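# Thread the handled steel rod through the brass ring barrels

## Task

Take the steel rod that has the dark handle and push it, point first, through the small barrels of every brass ring part seated in the steel block, until the point pokes out past the block's far end. Leave the rod resting inside those barrels, with every brass part still sitting where it started.

## Robot and tools

ROBOT. There are two arms. left_arm stands on the +y side with its base at about (-0.041, +0.276, 0) m, and right_arm on the -y side at about (-0.003, -0.261, 0) m. Each arm ends in a four-fingered hand with index, middle, ring and thumb, and each hand has 16 motors. The left hand is a mirror image of the right. On the left hand, index_pip never bends past +73.5 degrees, however large the goal you send; hand_goal then reports that capped value.

FRAMES. The scene frame has its origin on the table top, midway between the arms. +z points up, +x points out over the table, and +y points toward left_arm. Hand positions, orientations (end_effector_position, end_effector_quat_wxyz) and velocities are reported in this frame, in metres. Each hand point sits just beyond the index and middle knuckles. Its own axes are: +z along the straightened fingers toward the tips; +y out of the palm face; +x across the palm, pointing away from the thumb on the right hand and toward the thumb on the left hand. A mast near the wrist on the palm side can strike objects. Readings can be off by a few centimetres. The right arm's elbow sags under load, so command it a little higher than where you want the hand.

execute_actions(actions, cameras). actions is a list of actions. Each action is a table of at most 15 rows, and each row is one control step of 1/30 s. A table with fewer rows keeps its final row running until step 15. Every row is a single flat list of 48 numbers covering both arms, each in [-1, 1]:
1-6: left_arm dx, dy, dz, rx, ry, rz.
7-22: left hand motors.
23-24: left current_limit, speed.
25-30: right_arm dx, dy, dz, rx, ry, rz.
31-46: right hand motors.
47-48: right current_limit, speed.
The hand motors always come in this order: index_mcp, index_abd, index_pip, index_dip, middle_mcp, middle_abd, middle_pip, middle_dip, ring_mcp, ring_abd, ring_pip, ring_dip, thumb_cmc, thumb_axl, thumb_mcp, thumb_ipl.
The six pose numbers are an offset, not a pose. They are measured from that arm's Hand target as it stood when the action began, along that target's own axes. Every row counts from that same start, not from the row before. 1.0 equals 0.6 m, or 180 degrees for rx, ry, rz, which together form one rotation vector. Sending six zeros asks nothing new of an arm. Repeating an offset in a later action moves the arm further again. The controller limits each step's orientation to within 40 degrees of the measured one.
Hand numbers are absolute goal angles, scaled linearly between each hinge's two stops (-1 and +1). A zero is a real goal, not 'keep as is'. To leave a hand unchanged, send back its hand_goal, hand_current_limit and hand_speed. Each hinge's range, with its straight value:
_mcp: -18 to +128 degrees, straight at -0.75.
_abd: -60 to +60, straight at 0.
_pip: -29 to +108, straight at -0.58.
_dip: -21 to +117, straight at -0.70.
thumb_cmc: -20 to +120, straight at -0.71.
thumb_axl: -27 to +140, straight at -0.68.
thumb_mcp: -69 to +109, straight at -0.23.
thumb_ipl: -77 to +108, straight at -0.17.
Positive values bend the fingers toward the palm.
current_limit maps -1..+1 onto 0..550 mA, with 11 mA as the floor. speed sets the goal's travel rate at (speed+1)/2 of 8.5 rad/s. Both start at +0.4 and -0.6, and each keeps its last written value.
cameras is a list of names: cam_high, cam_left_wrist, cam_right_wrist (each 896x504), ["all"], or []. Pictures come back only when actions is empty or when cameras asks for them.

move(target, speed, blend, blocking, cameras). target is either one 48-number row or a list of up to 15 rows. Every row uses the same layout as above. Its pose offsets are all counted from the Hand targets at the move's start, never from the previous target. The move drives each hand point along a straight line. speed is the path's top speed in m/s, from 0.002 to 4.3 (default 0.25); turning speed is twice that in rad/s. You can give one speed for the whole move or one per target. blend, in metres, rounds corners between targets; 0 makes the path stop at each one. The whole move is capped at 10 s. blocking=false returns after about 0.5 s while the arms keep moving. The result adds a 'move:' line reporting done, off_target, moving, held or fault, plus limits (paced = the pose was clipped; held = a step was withheld). The path does not avoid obstacles or the other arm.

wait(seconds): 0 to 3600 s. It sends nothing new and returns early if a running move finishes. stop(): brakes a running move. zoom_image(camera, region=[x0,y0,x1,y1]): crops the latest image of that camera, at most 504x504 px. read_manual: licence texts only. finished_scene: ends the scene for good.

RESULTS. Hand target is the last commanded pose after clipping. Hand points often stop short of it. An execute_actions call with zero offsets asks for it again; otherwise send the remaining gap as an offset. hand_goal shows the written goals; hand_measured shows actual hinge positions on the same scale; hand_current_ma is positive when pushing toward -1. hand_state gives one word per motor: moving, goal, blocked or overload. Joint torques are noisy and offset, and a steady nonzero reading does not mean contact. Motor temperatures are also reported.

CAUTIONS. A motor drawing 495 mA or more for 5 s shuts down for 10 s. Joint motors warn at 85 °C and fail at 100 °C, and the arm then drops. Once a HAND FAULT line appears, the later calls in that reply are skipped. Keep the arms and hands from pressing or closing on each other. Strike nothing hard, move slowly near contact, and never let the rod or brass parts drop, be flung, or leave the table. Release parts only when they are still.

Each tool is called after "Call:" as name(argument=value, ...) on one line, values as JSON.

## Session

Call:
execute_actions(actions=[])

Scene clock: 0.00 s.
left_arm: end_effector_position=(+0.2056, +0.5255, +0.3216) hand_goal=(-0.754, +0.000, -0.576, -0.696, -0.754, +0.000, -0.576, -0.696, -0.754, +0.000, -0.576, -0.696, -0.714, -0.678, -0.226, -0.168) hand_measured=(-0.7523, +0.0008, -0.5770, -0.6958, -0.7535, -0.0007, -0.5757, -0.6958, -0.7523, -0.0007, -0.5770, -0.6958, -0.7142, -0.6777, -0.2262, -0.1672) hand_current_ma=(-3, +2, +4, +2, -3, +2, +4, +8, -12, -5, -2, +10, -6, +7, -6, +10) hand_state=(goal, goal, goal, goal, goal, goal, goal, goal, goal, goal, goal, goal, goal, goal, goal, goal) hand_current_limit=0.40 hand_speed=-0.60 end_effector_quat_wxyz=(-0.393, +0.410, +0.713, +0.410) | right_arm: end_effector_position=(+0.4783, -0.5760, +0.1637) hand_goal=(-0.754, +0.000, -0.576, -0.696, -0.754, +0.000, -0.576, -0.696, -0.754, +0.000, -0.576, -0.696, -0.714, -0.678, -0.226, -0.168) hand_measured=(-0.7523, +0.0008, -0.5757, -0.6958, -0.7535, +0.0008, -0.5770, -0.6958, -0.7547, -0.0007, -0.5770, -0.6958, -0.7154, -0.6777, -0.2252, -0.1681) hand_current_ma=(+8, -2, +6, -4, +6, +0, +15, +1, +3, +9, +9, -1, -10, +1, -1, +6) hand_state=(goal, goal, goal, goal, goal, goal, goal, goal, goal, goal, goal, goal, goal, goal, goal, goal) hand_current_limit=0.40 hand_speed=-0.60 end_effector_quat_wxyz=(-0.017, +0.790, -0.141, +0.596)
Joint positions: left_arm=[0.264 0.907 0.766 -1.374 -1.207 -0.226] | right_arm=[-0.53 1.427 0.746 0.363 -0.394 1.651]
Joint velocities: within noise
Joint torques (N m): no reading
Motor temperatures (°C): left_arm=[30 32 27 24 31 27] | right_arm=[32 25 27 26 25 30]
Heat: left arm: hottest shoulder 32 °C; right arm: hottest waist 32 °C.
Hand target: left_arm +0.2083, +0.5262, +0.3292; -0.388, +0.406, +0.716, +0.415 | right_arm +0.4850, -0.5802, +0.1752; -0.014, +0.784, -0.138, +0.605

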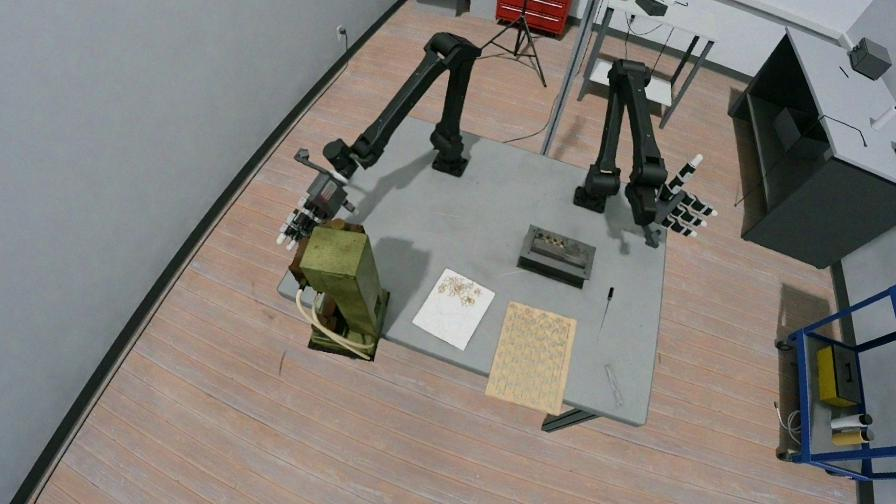

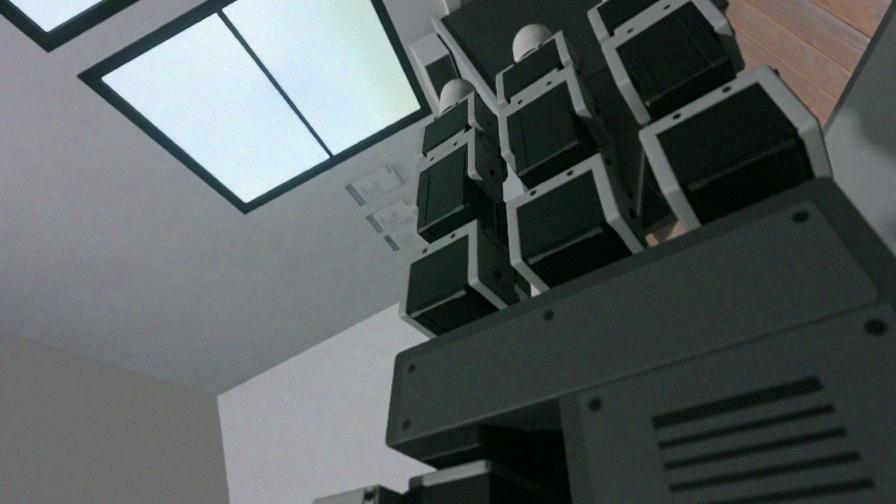

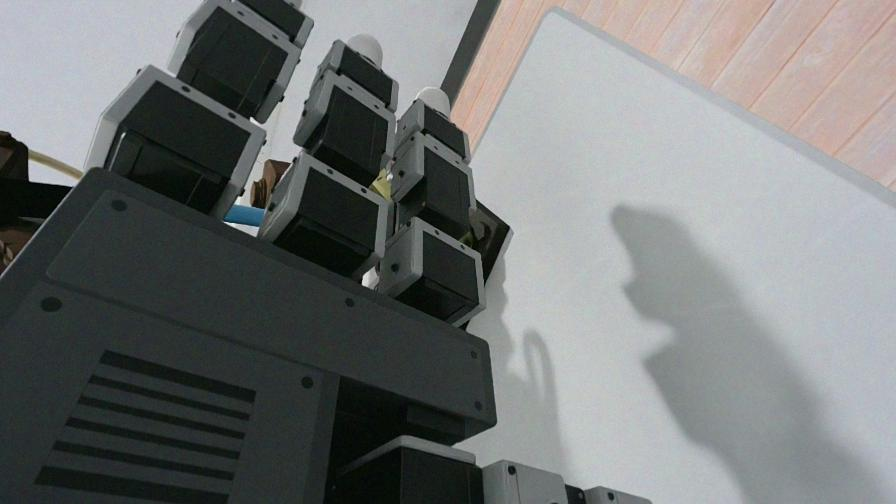

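Call:
zoom_image(camera="cam_high", region=[500, 210, 640, 350])

Call:
zoom_image(camera="cam_high", region=[505, 215, 605, 295])

Call:
zoom_image(camera="cam_high", region=[570, 270, 650, 430])

Scaled by 3.600 from the camera's image (finer frame: 1280x720).

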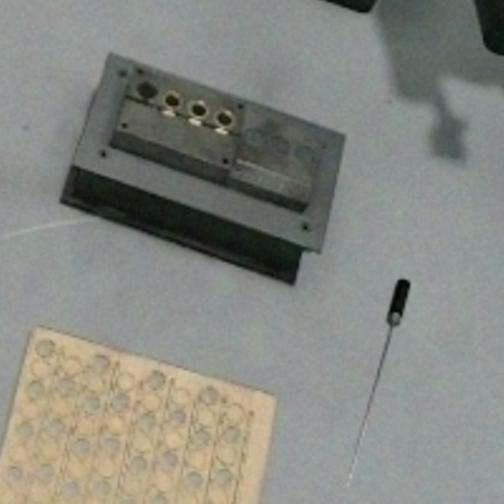

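Scaled by 5.040 from the camera's image (finer frame: 1280x720).

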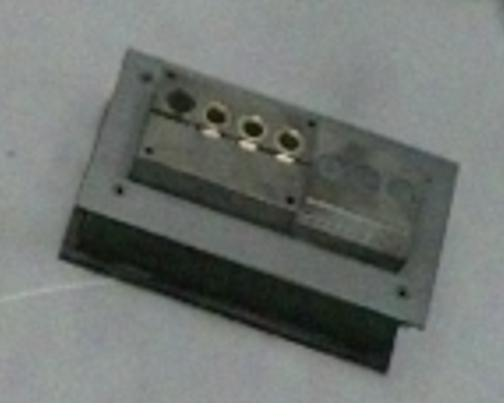

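Scaled by 3.150 from the camera's image (finer frame: 1280x720).

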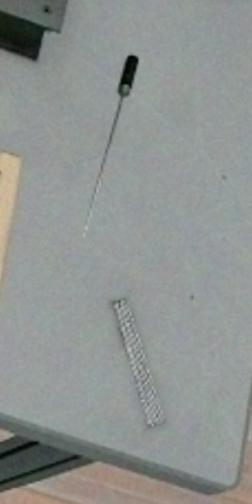

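Call:
move(target=[0.0437,0.0547,0.151,0,0,0,-0.754,0,-0.576,-0.696,-0.754,0,-0.576,-0.696,-0.754,0,-0.576,-0.696,-0.714,-0.678,-0.226,-0.168,0.4,-0.6,0.0955,-0.539,-0.372,0,0,0,-0.754,0,-0.576,-0.696,-0.754,0,-0.576,-0.696,-0.754,0,-0.576,-0.696,-0.714,-0.678,-0.226,-0.168,0.4,-0.6], cameras=["cam_high"])

Scene clock: 24.87 s.
left_arm: end_effector_position=(+0.2082, +0.6234, +0.3349) hand_goal=(-0.754, +0.000, -0.576, -0.696, -0.754, +0.000, -0.576, -0.696, -0.754, +0.000, -0.576, -0.696, -0.714, -0.678, -0.226, -0.168) hand_measured=(-0.7523, +0.0023, -0.5770, -0.6958, -0.7535, +0.0037, -0.5782, -0.6958, -0.7535, +0.0037, -0.5770, -0.6971, -0.7154, -0.6777, -0.2262, -0.1681) hand_current_ma=(-3, +5, +6, -2, +0, -1, +7, +8, -7, -9, -3, +4, +1, +13, -3, +10) hand_state=(goal, goal, goal, goal, goal, goal, goal, goal, goal, goal, goal, goal, goal, goal, goal, goal) hand_current_limit=0.40 hand_speed=-0.60 end_effector_quat_wxyz=(-0.384, +0.403, +0.717, +0.419) | right_arm: end_effector_position=(+0.3450, -0.2553, +0.3276) hand_goal=(-0.754, +0.000, -0.576, -0.696, -0.754, +0.000, -0.576, -0.696, -0.754, +0.000, -0.576, -0.696, -0.714, -0.678, -0.226, -0.168) hand_measured=(-0.7438, -0.0036, -0.5667, -0.6920, -0.7462, -0.0036, -0.5667, -0.6881, -0.7450, -0.0080, -0.5654, -0.6881, -0.7142, -0.6777, -0.2252, -0.1681) hand_current_ma=(+15, +1, +18, +5, +9, -14, +13, +10, +28, -8, +20, +15, -6, +3, -1, +0) hand_state=(goal, goal, goal, goal, goal, goal, goal, goal, goal, goal, goal, goal, goal, goal, goal, goal) hand_current_limit=0.40 hand_speed=-0.60 end_effector_quat_wxyz=(-0.001, +0.793, -0.130, +0.595)
Joint positions: left_arm=[0.621 0.899 0.733 -0.617 -1.046 0.543] | right_arm=[0.52 0.727 0.743 -0.382 0.617 1.954]
Joint torques (N m): left_arm=[-0.56 -3.72 8.25 1.65 -0.74 0.16] | right_arm=[2.49 -2.08 13.45 1.99 0.42 0.02]
Motor temperatures (°C): left_arm=[30 32 33 24 33 27] | right_arm=[32 26 32 26 25 30]
Heat: left arm: hottest elbow 33 °C; right arm: hottest waist 32 °C.
Hand target: left_arm +0.2085, +0.6261, +0.3293; -0.388, +0.406, +0.716, +0.415 | right_arm +0.3501, -0.2501, +0.3498; -0.014, +0.784, -0.138, +0.605
Off the commanded pose: left_arm 0.006 m, 1 deg | right_arm 0.023 m, 2 deg.
move: off_target (right_arm)

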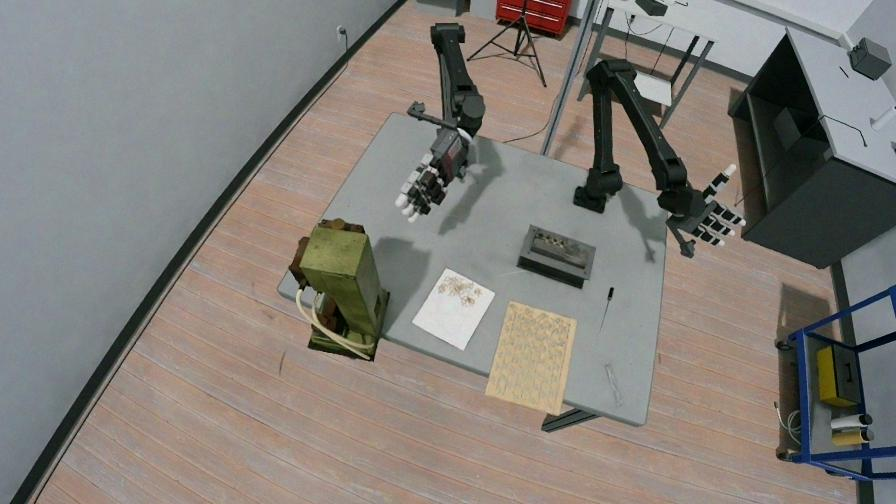

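Call:
move(target=[0,0,0,0,0,0,-0.754,0,-0.576,-0.696,-0.754,0,-0.576,-0.696,-0.754,0,-0.576,-0.696,-0.714,-0.678,-0.226,-0.168,0.4,-0.6,-0.2637,-0.662,-0.276,0.3506,-0.1247,-0.312,-0.754,0,-0.576,-0.696,-0.754,0,-0.576,-0.696,-0.754,0,-0.576,-0.696,-0.714,-0.678,-0.226,-0.168,0.4,-0.6], cameras=["all"])

Scene clock: 29.10 s.
left_arm: end_effector_position=(+0.2083, +0.6234, +0.3349) hand_goal=(-0.754, +0.000, -0.576, -0.696, -0.754, +0.000, -0.576, -0.696, -0.754, +0.000, -0.576, -0.696, -0.714, -0.678, -0.226, -0.168) hand_measured=(-0.7523, +0.0023, -0.5757, -0.6958, -0.7523, +0.0023, -0.5770, -0.6958, -0.7535, +0.0037, -0.5770, -0.6958, -0.7142, -0.6777, -0.2252, -0.1672) hand_current_ma=(-5, +7, +1, +1, +1, +6, +8, +10, -10, -6, -5, +8, -6, +10, -6, +9) hand_state=(goal, goal, goal, goal, goal, goal, goal, goal, goal, goal, goal, goal, goal, goal, goal, goal) hand_current_limit=0.40 hand_speed=-0.60 end_effector_quat_wxyz=(-0.384, +0.403, +0.717, +0.419) | right_arm: end_effector_position=(+0.2342, +0.1772, +0.2945) hand_goal=(-0.754, +0.000, -0.576, -0.696, -0.754, +0.000, -0.576, -0.696, -0.754, +0.000, -0.576, -0.696, -0.714, -0.678, -0.226, -0.168) hand_measured=(-0.7523, -0.0036, -0.5718, -0.6920, -0.7511, -0.0036, -0.5705, -0.6881, -0.7523, -0.0080, -0.5705, -0.6907, -0.7167, -0.6777, -0.2242, -0.1681) hand_current_ma=(+7, -5, +2, -2, +15, -13, +7, +14, +10, -5, +10, +9, -2, +0, +5, +9) hand_state=(goal, goal, goal, goal, goal, goal, goal, goal, goal, goal, goal, goal, goal, goal, goal, goal) hand_current_limit=0.40 hand_speed=-0.60 end_effector_quat_wxyz=(-0.147, +0.738, +0.552, +0.360)
Joint positions: left_arm=[0.621 0.899 0.733 -0.617 -1.046 0.544] | right_arm=[1.349 1.228 1.119 -0.684 0.205 1.52]
Joint torques (N m): left_arm=[-0.56 -3.49 8.29 1.74 -0.74 0.17] | right_arm=[2.67 -9.41 13.68 1.83 0.32 -0.25]
Heat: left arm: hottest elbow 34 °C; right arm: hottest elbow 34 °C.
Hand target: left_arm +0.2085, +0.6261, +0.3293; -0.388, +0.407, +0.716, +0.415 | right_arm +0.2351, +0.1927, +0.3190; -0.157, +0.729, +0.553, +0.373
Off the commanded pose: left_arm 0.006 m, 1 deg | right_arm 0.029 m, 2 deg.
move: off_target (right_arm)
cam_left_wrist: T_world_to_cam=[[-0.26538, -0.35017, -0.89831, 0.54848], [-0.49937, -0.74708, 0.43874, 0.37115], [-0.82474, 0.56502, 0.02339, -0.06329]] pos_world=[0.2787, 0.5051, 0.33135]
cam_right_wrist: T_world_to_cam=[[0.48759, -0.78095, -0.39035, 0.16788], [-0.81422, -0.56812, 0.11956, 0.20739], [-0.31514, 0.25953, -0.91287, 0.42436]] pos_world=[0.22073, 0.1388, 0.42812]

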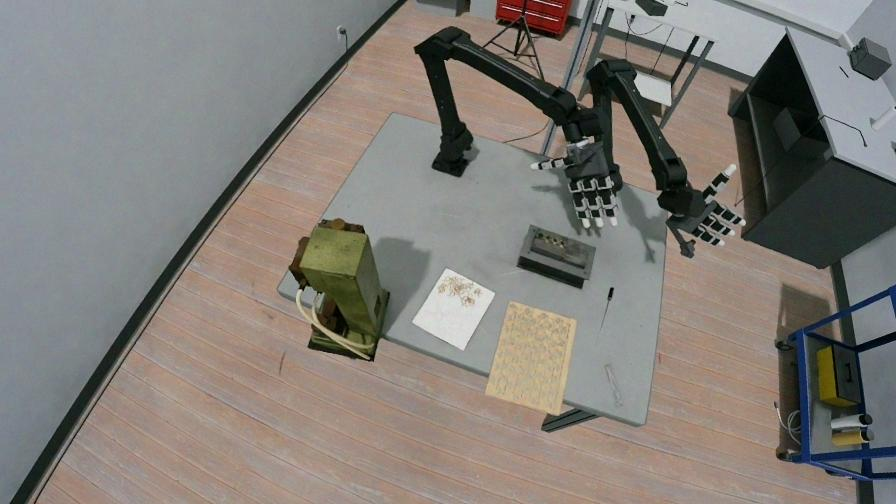

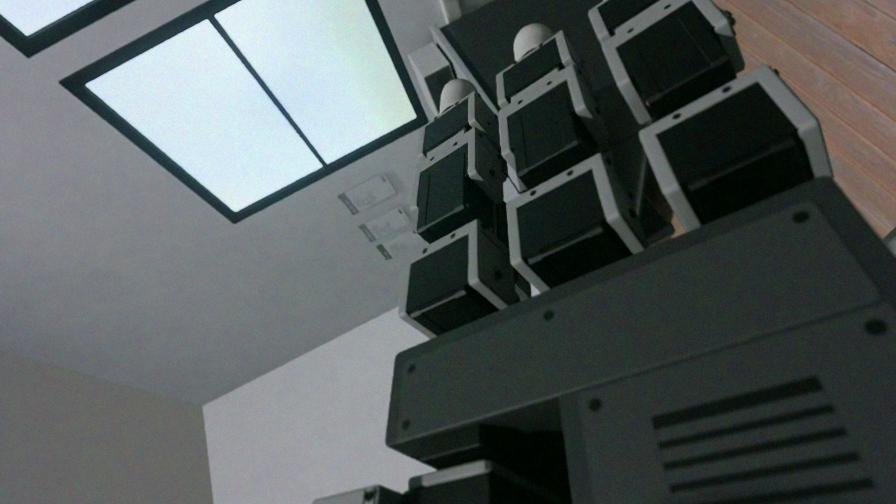

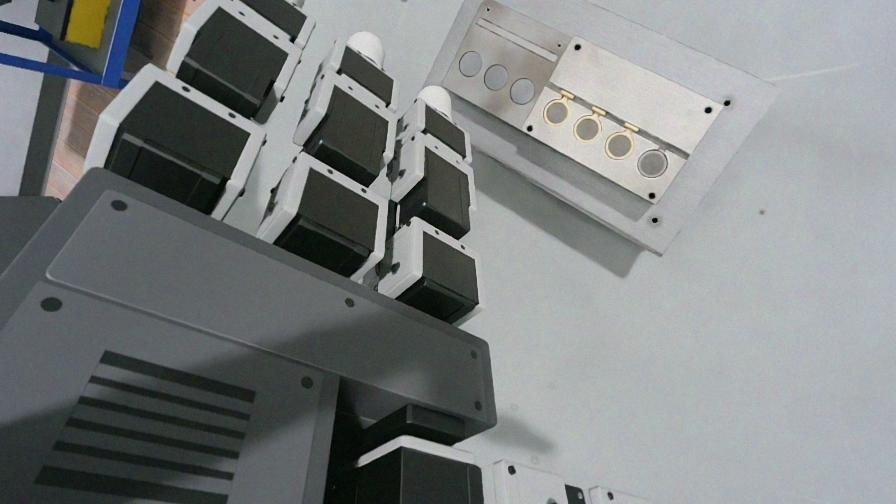

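Excellent view.

Call:
zoom_image(camera="cam_right_wrist", region=[430, 0, 780, 260])

Call:
zoom_image(camera="cam_right_wrist", region=[530, 60, 710, 200])

Call:
zoom_image(camera="cam_right_wrist", region=[430, 0, 600, 130])

Scaled by 1.440 from the camera's image (finer frame: 1280x720).

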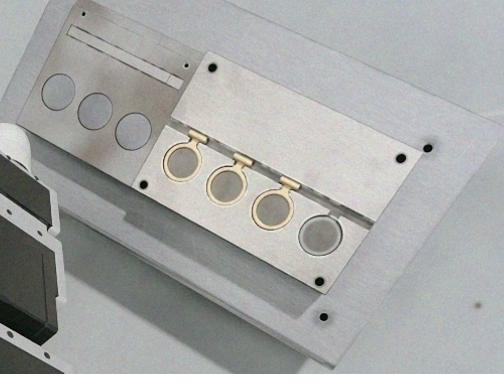

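Scaled by 2.800 from the camera's image (finer frame: 1280x720).

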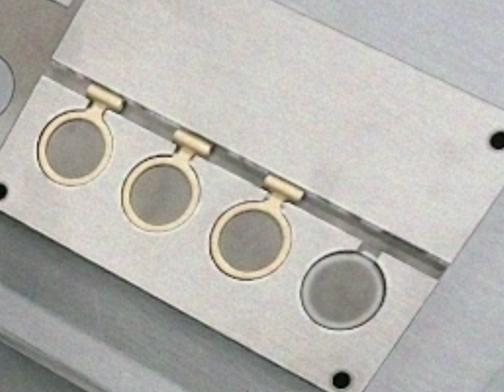

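Scaled by 2.965 from the camera's image (finer frame: 1280x720).

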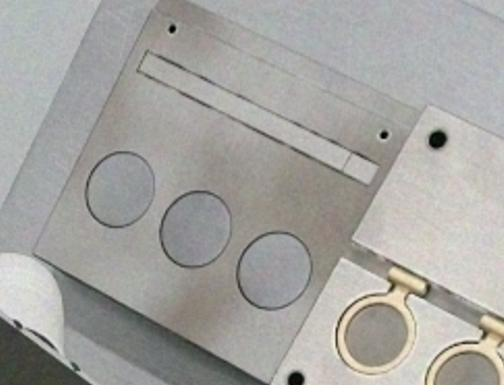

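Call:
move(target=[0,0,0,0,0,0,-0.754,0,-0.576,-0.696,-0.754,0,-0.576,-0.696,-0.754,0,-0.576,-0.696,-0.714,-0.678,-0.226,-0.168,0.4,-0.6,-0.283,0.043,-0.045,0.1542,0.3076,-0.1936,-0.754,0,-0.576,-0.696,-0.754,0,-0.576,-0.696,-0.754,0,-0.576,-0.696,-0.714,-0.678,-0.226,-0.168,0.4,-0.6], cameras=["all"])

Scene clock: 38.67 s.
left_arm: end_effector_position=(+0.2083, +0.6234, +0.3349) hand_goal=(-0.754, +0.000, -0.576, -0.696, -0.754, +0.000, -0.576, -0.696, -0.754, +0.000, -0.576, -0.696, -0.714, -0.678, -0.226, -0.168) hand_measured=(-0.7523, +0.0023, -0.5770, -0.6958, -0.7523, +0.0037, -0.5770, -0.6958, -0.7535, +0.0037, -0.5770, -0.6971, -0.7154, -0.6777, -0.2262, -0.1681) hand_current_ma=(+0, +5, +7, +2, +4, -1, +3, +12, -11, -4, -3, +8, -2, +9, -2, +9) hand_state=(goal, goal, goal, goal, goal, goal, goal, goal, goal, goal, goal, goal, goal, goal, goal, goal) hand_current_limit=0.40 hand_speed=-0.60 end_effector_quat_wxyz=(-0.384, +0.403, +0.717, +0.419) | right_arm: end_effector_position=(+0.2291, +0.0514, +0.2251) hand_goal=(-0.754, +0.000, -0.576, -0.696, -0.754, +0.000, -0.576, -0.696, -0.754, +0.000, -0.576, -0.696, -0.714, -0.678, -0.226, -0.168) hand_measured=(-0.7619, -0.0036, -0.5705, -0.6907, -0.7595, -0.0021, -0.5705, -0.6894, -0.7607, -0.0095, -0.5718, -0.6907, -0.7192, -0.6767, -0.2242, -0.1681) hand_current_ma=(-23, -8, +10, -3, +3, -2, +13, +14, +3, -11, +13, -7, -6, +7, +3, +13) hand_state=(goal, goal, goal, goal, goal, goal, goal, goal, goal, goal, goal, goal, goal, goal, goal, goal) hand_current_limit=0.40 hand_speed=-0.60 end_effector_quat_wxyz=(-0.434, +0.224, +0.675, +0.553)
Joint positions: left_arm=[0.621 0.899 0.733 -0.617 -1.046 0.544] | right_arm=[0.55 1.169 0.259 0.844 -1.396 0.921]
Joint torques (N m): left_arm=[0.21 -3.31 8.18 1.73 -0.74 0.15] | right_arm=[2.55 -4.19 6.01 2.62 -0.02 -0.04]
Motor temperatures (°C): left_arm=[30 32 35 25 33 27] | right_arm=[32 26 38 26 25 30]
Heat: left arm: hottest elbow 35 °C; right arm: hottest elbow 38 °C.
Hand target: left_arm +0.2085, +0.6261, +0.3293; -0.388, +0.407, +0.716, +0.415 | right_arm +0.2300, +0.0498, +0.2202; -0.437, +0.231, +0.671, +0.552
Off the commanded pose: left_arm 0.006 m, 1 deg | right_arm 0.005 m, 1 deg.
move: done
cam_left_wrist: T_world_to_cam=[[-0.26538, -0.35017, -0.89831, 0.54848], [-0.49937, -0.74708, 0.43874, 0.37115], [-0.82474, 0.56502, 0.02339, -0.06329]] pos_world=[0.2787, 0.5051, 0.33135]
cam_right_wrist: T_world_to_cam=[[0.915, 0.296, -0.27417, -0.13437], [0.05632, -0.76658, -0.63967, 0.12175], [-0.39952, 0.56985, -0.71809, 0.35155]] pos_world=[0.25654, -0.06723, 0.29348]

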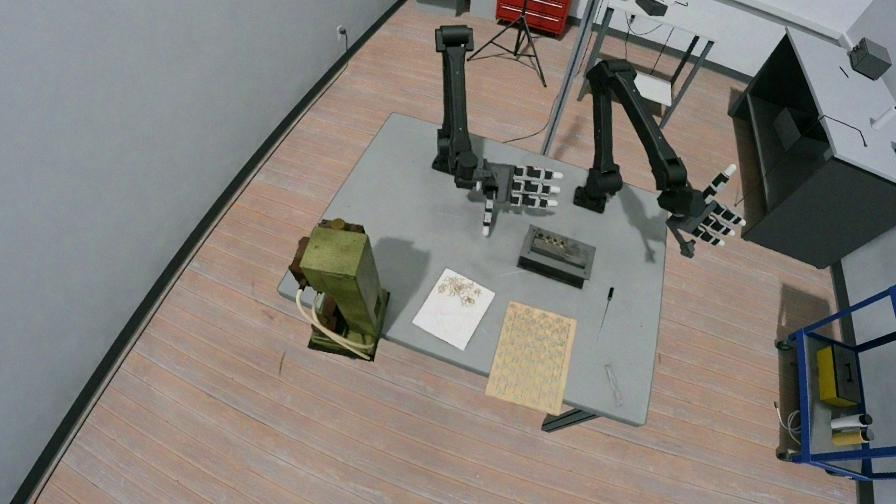

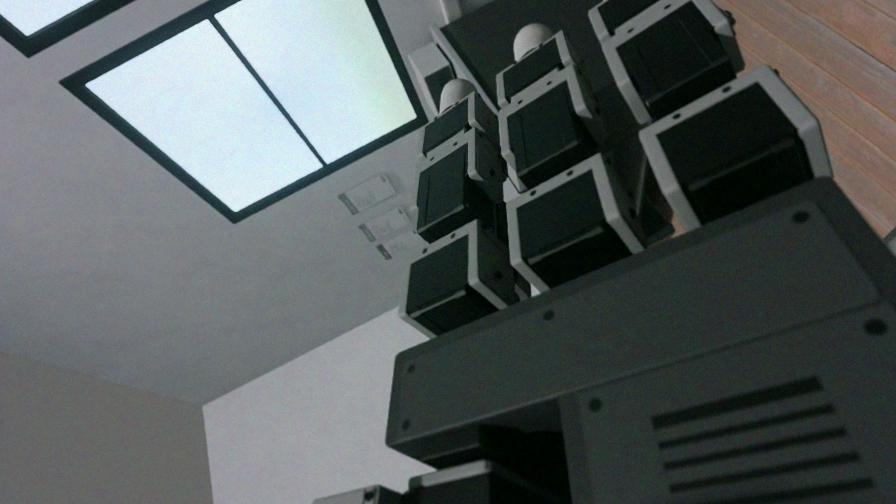

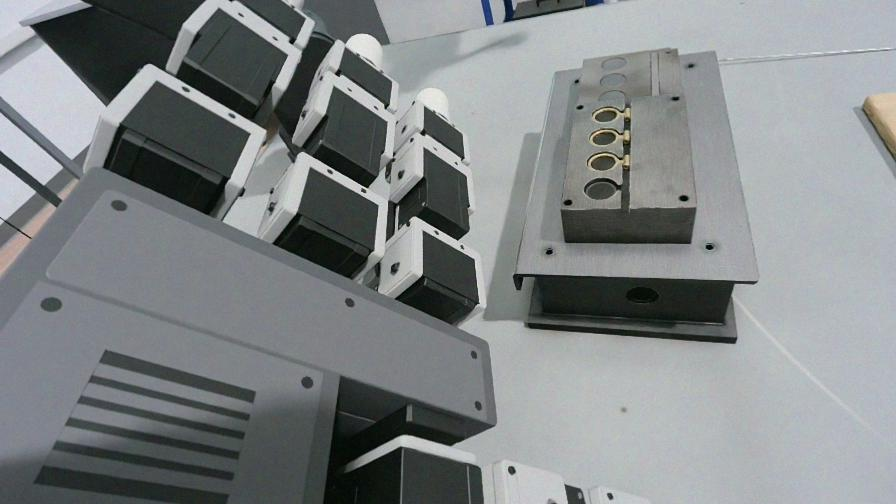

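Call:
zoom_image(camera="cam_right_wrist", region=[500, 30, 780, 350])

Call:
zoom_image(camera="cam_right_wrist", region=[550, 160, 710, 250])

Call:
zoom_image(camera="cam_right_wrist", region=[560, 40, 700, 170])

Scaled by 1.575 from the camera's image (finer frame: 1280x720).

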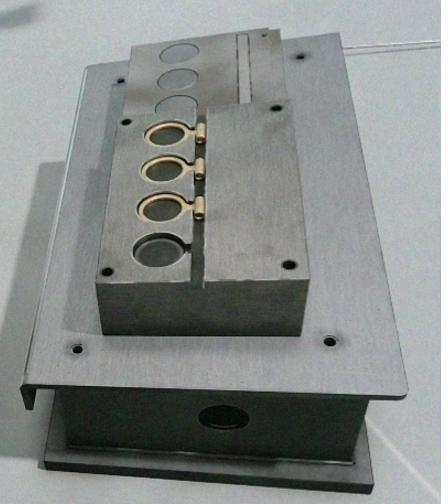

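Scaled by 3.150 from the camera's image (finer frame: 1280x720).

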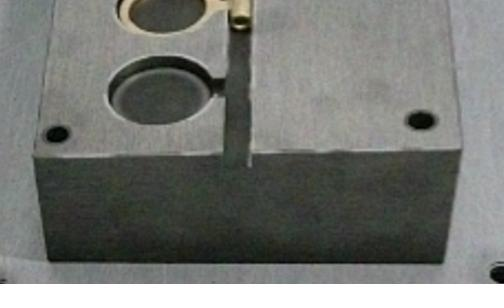

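Scaled by 3.600 from the camera's image (finer frame: 1280x720).

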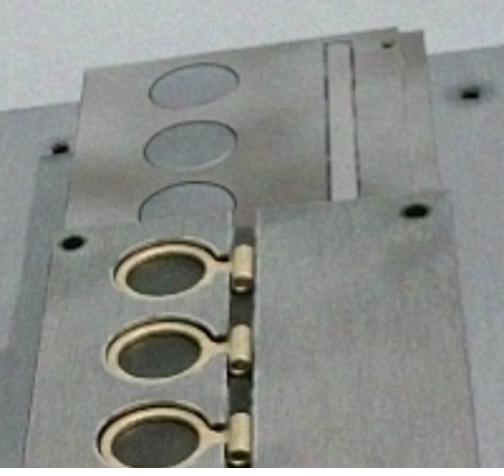

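Call:
move(target=[0,0,0,0,0,0,-0.754,0,-0.576,-0.696,-0.754,0,-0.576,-0.696,-0.754,0,-0.576,-0.696,-0.714,-0.678,-0.226,-0.168,0.4,-0.6,-0.056,0.3035,0.003,0,0,0,-0.754,0,-0.576,-0.696,-0.754,0,-0.576,-0.696,-0.754,0,-0.576,-0.696,-0.714,-0.678,-0.226,-0.168,0.4,-0.6], cameras=["cam_right_wrist","cam_high"])

Scene clock: 65.27 s.
left_arm: end_effector_position=(+0.2083, +0.6234, +0.3349) hand_goal=(-0.754, +0.000, -0.576, -0.696, -0.754, +0.000, -0.576, -0.696, -0.754, +0.000, -0.576, -0.696, -0.714, -0.678, -0.226, -0.168) hand_measured=(-0.7535, +0.0023, -0.5757, -0.6971, -0.7535, +0.0037, -0.5770, -0.6958, -0.7535, +0.0037, -0.5770, -0.6958, -0.7154, -0.6777, -0.2262, -0.1672) hand_current_ma=(+1, +11, +10, -1, -2, -2, +4, +11, -9, -8, +1, +2, -2, +13, -3, +9) hand_state=(goal, goal, goal, goal, goal, goal, goal, goal, goal, goal, goal, goal, goal, goal, goal, goal) hand_current_limit=0.40 hand_speed=-0.60 end_effector_quat_wxyz=(-0.384, +0.403, +0.717, +0.419) | right_arm: end_effector_position=(+0.3786, +0.1061, +0.2779) hand_goal=(-0.754, +0.000, -0.576, -0.696, -0.754, +0.000, -0.576, -0.696, -0.754, +0.000, -0.576, -0.696, -0.714, -0.678, -0.226, -0.168) hand_measured=(-0.7655, -0.0021, -0.5731, -0.6932, -0.7631, -0.0036, -0.5744, -0.6932, -0.7631, -0.0095, -0.5718, -0.6920, -0.7217, -0.6777, -0.2252, -0.1681) hand_current_ma=(-23, +4, +7, -5, -10, -12, +5, -7, +6, +0, +14, +4, -21, +1, +8, -2) hand_state=(goal, goal, goal, goal, goal, goal, goal, goal, goal, goal, goal, goal, goal, goal, goal, goal) hand_current_limit=0.40 hand_speed=-0.60 end_effector_quat_wxyz=(-0.447, +0.239, +0.668, +0.545)
Joint positions: left_arm=[0.621 0.899 0.733 -0.617 -1.046 0.544] | right_arm=[0.485 1.447 0.717 0.662 -1.46 0.964]
Joint torques (N m): left_arm=[-0.44 -3.66 8.36 1.74 -0.72 0.15] | right_arm=[1.61 -10.05 10.14 1.77 -0.16 -0.27]
Heat: left arm: hottest elbow 38 °C; right arm: hottest elbow 36 °C.
Hand target: left_arm +0.2085, +0.6261, +0.3293; -0.388, +0.407, +0.716, +0.415 | right_arm +0.3910, +0.1089, +0.2903; -0.437, +0.231, +0.671, +0.552
Off the commanded pose: left_arm 0.006 m, 1 deg | right_arm 0.018 m, 2 deg.
move: off_target (right_arm)
cam_right_wrist: T_world_to_cam=[[0.90272, 0.29083, -0.31704, -0.25587], [0.02707, -0.77384, -0.6328, 0.19898], [-0.42938, 0.56266, -0.70644, 0.42692]] pos_world=[0.40891, -0.01181, 0.34639]
Images, in order (width x height): cam_high 896x504, cam_right_wrist 896x504.

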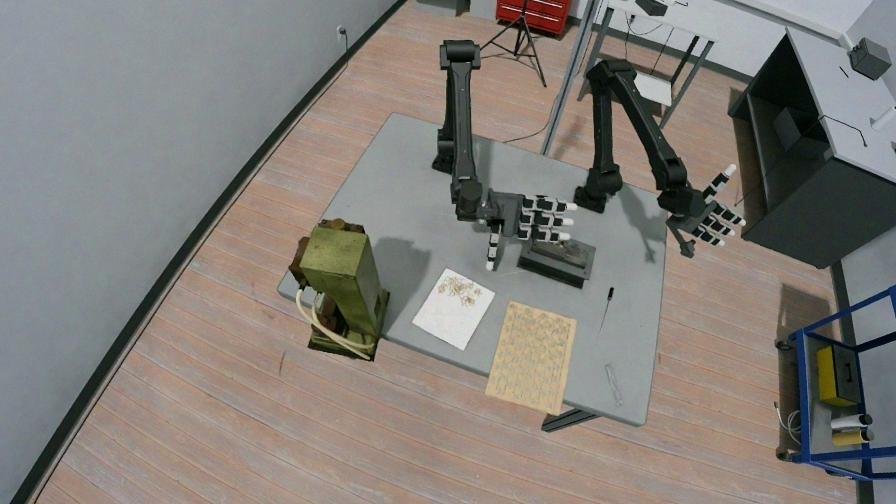

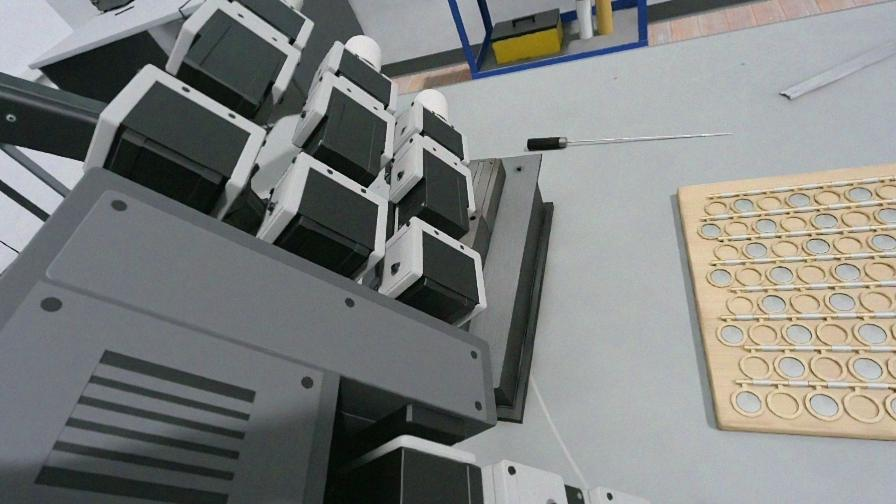

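Call:
zoom_image(camera="cam_right_wrist", region=[510, 110, 750, 170])

Call:
zoom_image(camera="cam_right_wrist", region=[515, 120, 595, 165])

Call:
zoom_image(camera="cam_right_wrist", region=[440, 130, 580, 270])

Scaled by 2.100 from the camera's image (finer frame: 1280x720).

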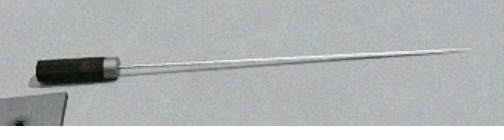

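Scaled by 6.300 from the camera's image (finer frame: 1280x720).

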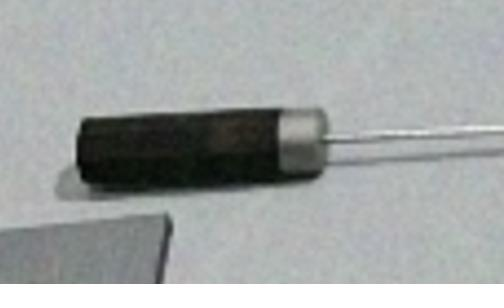

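Scaled by 3.600 from the camera's image (finer frame: 1280x720).

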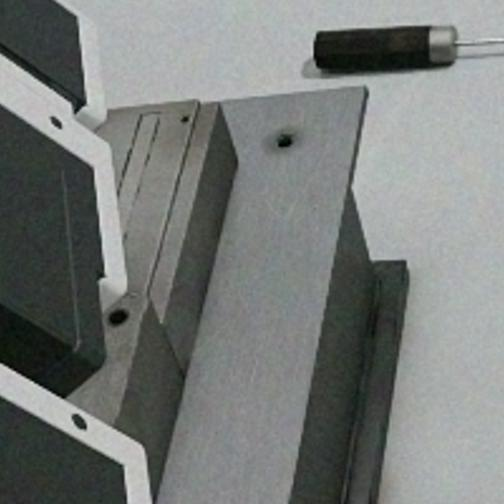

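Call:
move(target=[[0,0,0,0,0,0,-0.754,0,-0.576,-0.696,-0.754,0,0.737,0.174,-0.754,0,0.737,0.174,-0.714,-0.678,-0.226,-0.168,0.4,-0.6,0.0655,-0.043,-0.2045,0,0,0,-0.754,0,-0.576,-0.696,-0.754,0,-0.576,-0.696,-0.754,0,-0.576,-0.696,-0.714,-0.678,-0.226,-0.168,0.4,-0.6],[-0.3385,-0.0908,-0.4127,-0.243,-0.2219,0.6064,-0.754,0,-0.576,-0.696,-0.754,0,0.737,0.174,-0.754,0,0.737,0.174,-0.714,-0.678,-0.226,-0.168,0.4,-0.6,0.0655,-0.043,-0.2045,0,0,0,-0.754,0,-0.576,-0.696,-0.754,0,-0.576,-0.696,-0.754,0,-0.576,-0.696,-0.714,-0.678,-0.226,-0.168,0.4,-0.6]], speed=0.3, cameras=["all"])

Scene clock: 74.00 s.
left_arm: end_effector_position=(+0.2786, +0.3302, +0.2067) hand_goal=(-0.754, +0.000, -0.576, -0.696, -0.754, +0.000, +0.736, +0.174, -0.754, +0.000, +0.736, +0.174, -0.714, -0.678, -0.226, -0.168) hand_measured=(-0.7462, +0.0037, -0.5731, -0.6958, -0.7523, +0.0037, +0.7293, +0.1693, -0.7511, +0.0037, +0.7305, +0.1693, -0.7104, -0.6777, -0.2203, -0.1681) hand_current_ma=(-4, +8, +6, -1, -1, +4, +4, +7, -12, -5, -2, +9, +2, +5, -4, +15) hand_state=(goal, goal, goal, goal, goal, goal, goal, goal, goal, goal, goal, goal, goal, goal, goal, goal) hand_current_limit=0.40 hand_speed=-0.60 end_effector_quat_wxyz=(-0.171, +0.985, +0.007, -0.012) | right_arm: end_effector_position=(+0.3920, -0.0190, +0.3147) hand_goal=(-0.754, +0.000, -0.576, -0.696, -0.754, +0.000, -0.576, -0.696, -0.754, +0.000, -0.576, -0.696, -0.714, -0.678, -0.226, -0.168) hand_measured=(-0.7655, -0.0021, -0.5744, -0.6945, -0.7643, -0.0036, -0.5731, -0.6945, -0.7631, -0.0095, -0.5718, -0.6920, -0.7217, -0.6777, -0.2262, -0.1710) hand_current_ma=(-26, +2, +2, +4, -12, -6, +7, -5, -2, -13, +14, +12, -10, -1, +1, -6) hand_state=(goal, goal, goal, goal, goal, goal, goal, goal, goal, goal, goal, goal, goal, goal, goal, goal) hand_current_limit=0.40 hand_speed=-0.60 end_effector_quat_wxyz=(-0.392, +0.266, +0.655, +0.588)
Joint positions: left_arm=[0.247 1.138 1.066 -1.438 -0.34 1.812] | right_arm=[0.19 1.263 0.627 0.645 -1.615 0.983]
Joint torques (N m): left_arm=[-1.44 -6.3 10.99 0.18 -0.23 0.19] | right_arm=[1.61 -8.06 7.43 1.37 -0.06 -0.02]
Heat: left arm: hottest elbow 39 °C; right arm: hottest elbow 36 °C.
Hand target: left_arm +0.2883, +0.3303, +0.2211; -0.173, +0.985, +0.000, +0.000 | right_arm +0.3912, -0.0210, +0.3105; -0.437, +0.231, +0.671, +0.552
Off the commanded pose: left_arm 0.017 m, 2 deg | right_arm 0.005 m, 8 deg.
joint sent to its limit (right arm) — joint 5 (wrist yaw), lower limit. The joint targets are off in orientation, not in position.
move: off_target (left_arm, right_arm)
cam_left_wrist: T_world_to_cam=[[-0.79517, 0.58161, 0.17154, -0.0318], [0.4007, 0.29166, 0.86855, -0.43912], [0.45513, 0.75938, -0.46497, -0.15646]] pos_world=[0.22188, 0.26538, 0.3141]
cam_right_wrist: T_world_to_cam=[[0.95015, 0.16804, -0.26263, -0.25789], [-0.04568, -0.75821, -0.65041, 0.15947], [-0.30842, 0.62998, -0.71274, 0.48488]] pos_world=[0.40187, -0.14122, 0.38158]

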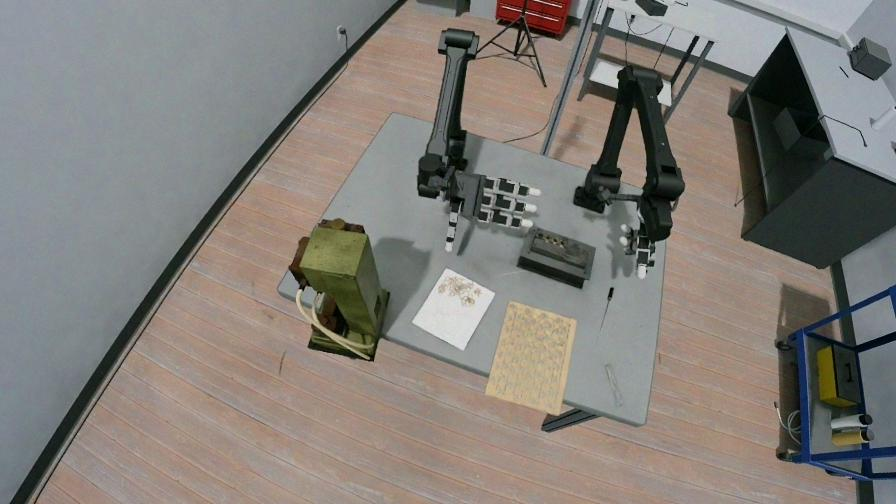

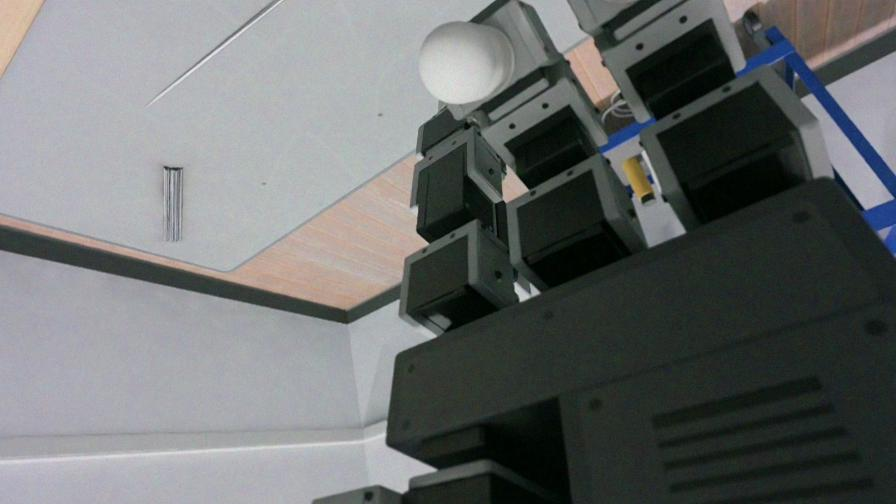

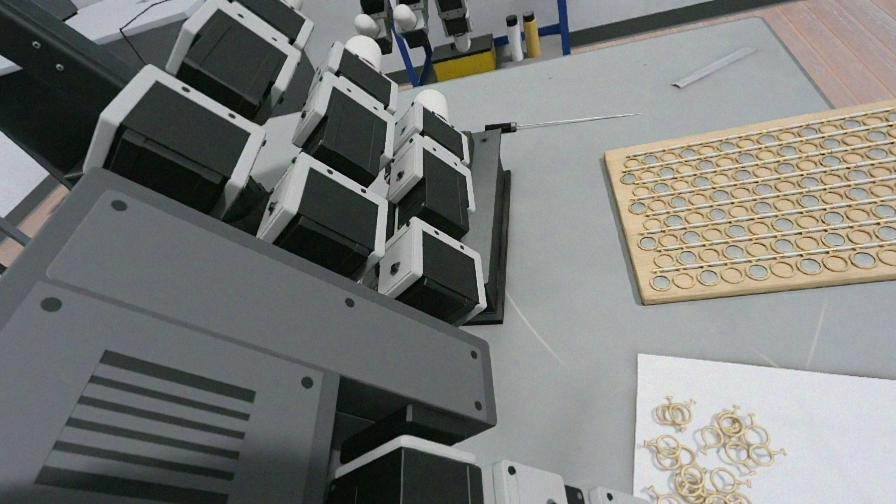

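Call:
zoom_image(camera="cam_high", region=[570, 190, 690, 310])

Call:
zoom_image(camera="cam_right_wrist", region=[330, 0, 650, 180])

Scaled by 4.200 from the camera's image (finer frame: 1280x720).

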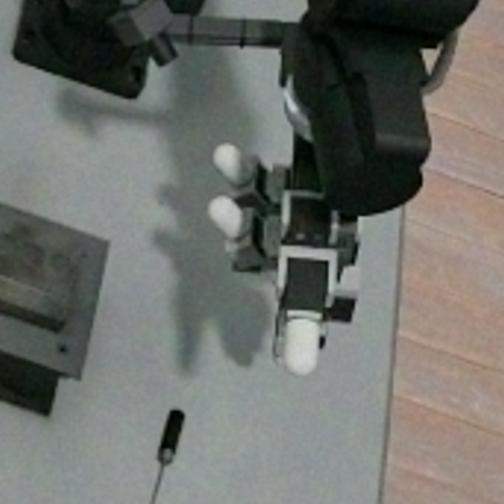

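Scaled by 1.575 from the camera's image (finer frame: 1280x720).

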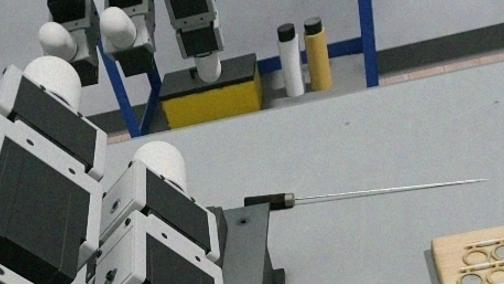

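Call:
move(target=[0.038,0.055,0.099,0,0,0,-0.754,0,-0.576,-0.696,-0.754,0,1,1,-0.754,0,1,1,-0.714,-0.678,-0.226,-0.168,0.4,-0.6,0,0,0,0,0,0,-0.754,0,-0.576,-0.696,-0.754,0,-0.576,-0.696,-0.754,0,-0.576,-0.696,-0.714,-0.678,-0.226,-0.168,0.4,-0.6], speed=0.2, cameras=["all"])

Scene clock: 78.33 s.
left_arm: end_effector_position=(+0.3066, +0.3209, +0.1541) hand_goal=(-0.754, +0.000, -0.576, -0.696, -0.754, +0.000, +1.000, +1.000, -0.754, +0.000, +1.000, +1.000, -0.714, -0.678, -0.226, -0.168) hand_measured=(-0.7450, +0.0008, -0.5731, -0.6958, -0.7523, +0.0037, +0.9281, +0.7592, -0.7511, +0.0037, +0.9243, +0.7656, -0.7104, -0.6777, -0.2193, -0.1681) hand_current_ma=(-1, +8, +4, +0, +2, -1, -22, -145, -5, -5, -30, -148, +1, +8, -5, +5) hand_state=(goal, goal, goal, goal, goal, goal, blocked, blocked, goal, goal, blocked, blocked, goal, goal, goal, goal) hand_current_limit=0.40 hand_speed=-0.60 end_effector_quat_wxyz=(-0.172, +0.985, -0.003, -0.005) | right_arm: end_effector_position=(+0.3920, -0.0190, +0.3147) hand_goal=(-0.754, +0.000, -0.576, -0.696, -0.754, +0.000, -0.576, -0.696, -0.754, +0.000, -0.576, -0.696, -0.714, -0.678, -0.226, -0.168) hand_measured=(-0.7667, -0.0051, -0.5718, -0.6932, -0.7643, -0.0036, -0.5731, -0.6932, -0.7631, -0.0080, -0.5731, -0.6920, -0.7217, -0.6777, -0.2252, -0.1710) hand_current_ma=(-24, +3, +3, -1, -15, -2, +9, -3, -4, -5, +9, +0, -19, +7, +5, -13) hand_state=(goal, goal, goal, goal, goal, goal, goal, goal, goal, goal, goal, goal, goal, goal, goal, goal) hand_current_limit=0.40 hand_speed=-0.60 end_effector_quat_wxyz=(-0.392, +0.266, +0.655, +0.588)
Joint positions: left_arm=[0.201 1.226 0.995 -1.278 -0.341 1.787] | right_arm=[0.19 1.263 0.627 0.645 -1.615 0.983]
Joint torques (N m): left_arm=[-1.38 -7.71 7.87 0.73 -0.39 -0.03] | right_arm=[1.85 -8 7.17 1.26 -0.06 -0.06]
Heat: left arm: hottest elbow 39 °C; right arm: hottest elbow 36 °C.
Hand target: left_arm +0.3111, +0.3197, +0.1540; -0.174, +0.985, +0.001, +0.000 | right_arm +0.3912, -0.0210, +0.3105; -0.437, +0.231, +0.671, +0.552
Off the commanded pose: left_arm 0.005 m, 1 deg | right_arm 0.005 m, 8 deg.
joint sent to its limit (right arm) — joint 5 (wrist yaw), lower limit. The joint targets are off in orientation, not in position.
move: done
cam_left_wrist: T_world_to_cam=[[-0.78359, 0.5991, 0.16452, -0.00316], [0.39861, 0.28168, 0.87279, -0.39872], [0.47654, 0.74949, -0.45953, -0.1909]] pos_world=[0.24743, 0.25728, 0.26079]
cam_right_wrist: T_world_to_cam=[[0.95015, 0.16804, -0.26263, -0.25789], [-0.04568, -0.75821, -0.65041, 0.15947], [-0.30842, 0.62998, -0.71274, 0.48488]] pos_world=[0.40187, -0.14122, 0.38158]

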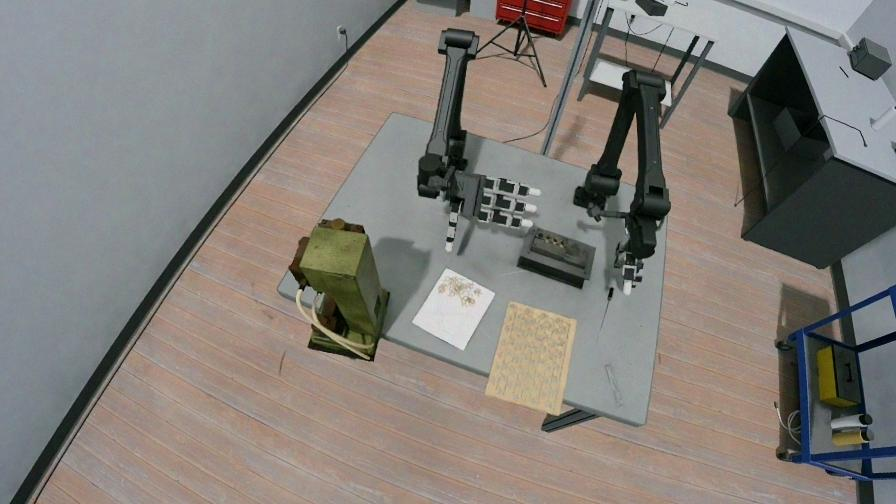

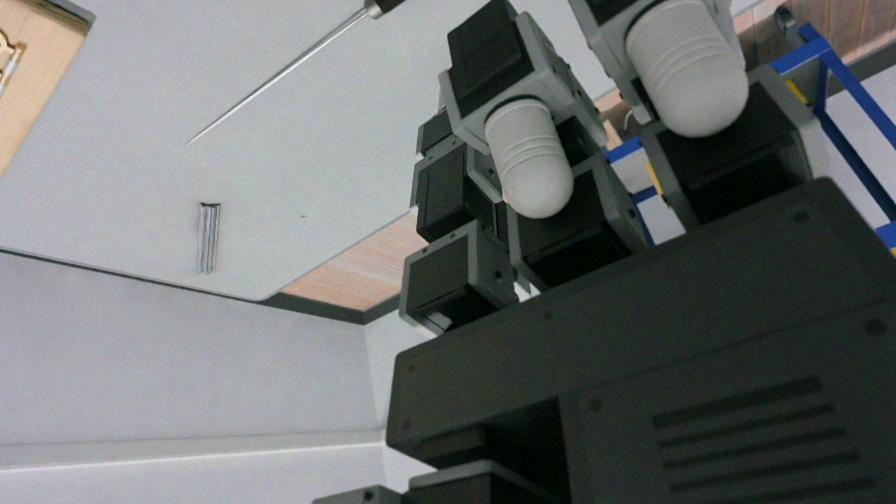

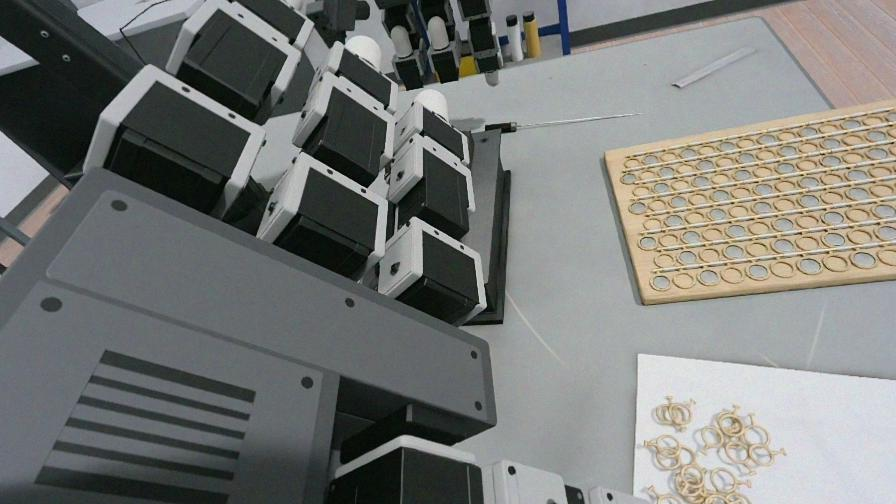

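Call:
zoom_image(camera="cam_right_wrist", region=[440, 20, 560, 140])

Call:
zoom_image(camera="cam_high", region=[580, 230, 660, 310])

Scaled by 4.200 from the camera's image (finer frame: 1280x720).

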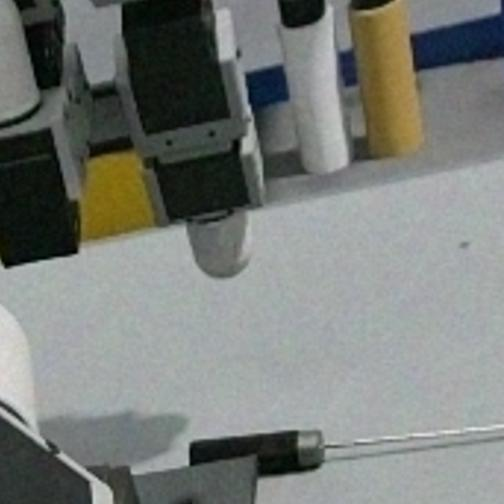

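Scaled by 6.300 from the camera's image (finer frame: 1280x720).

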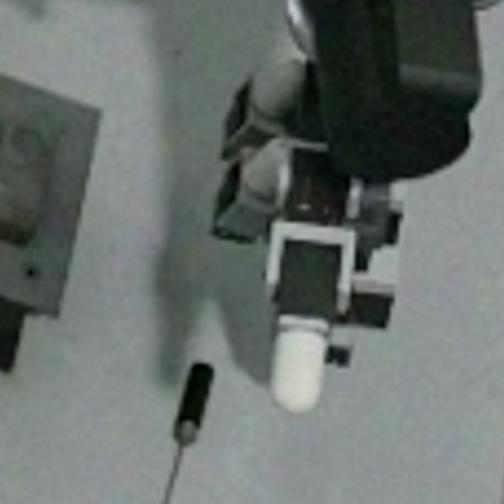

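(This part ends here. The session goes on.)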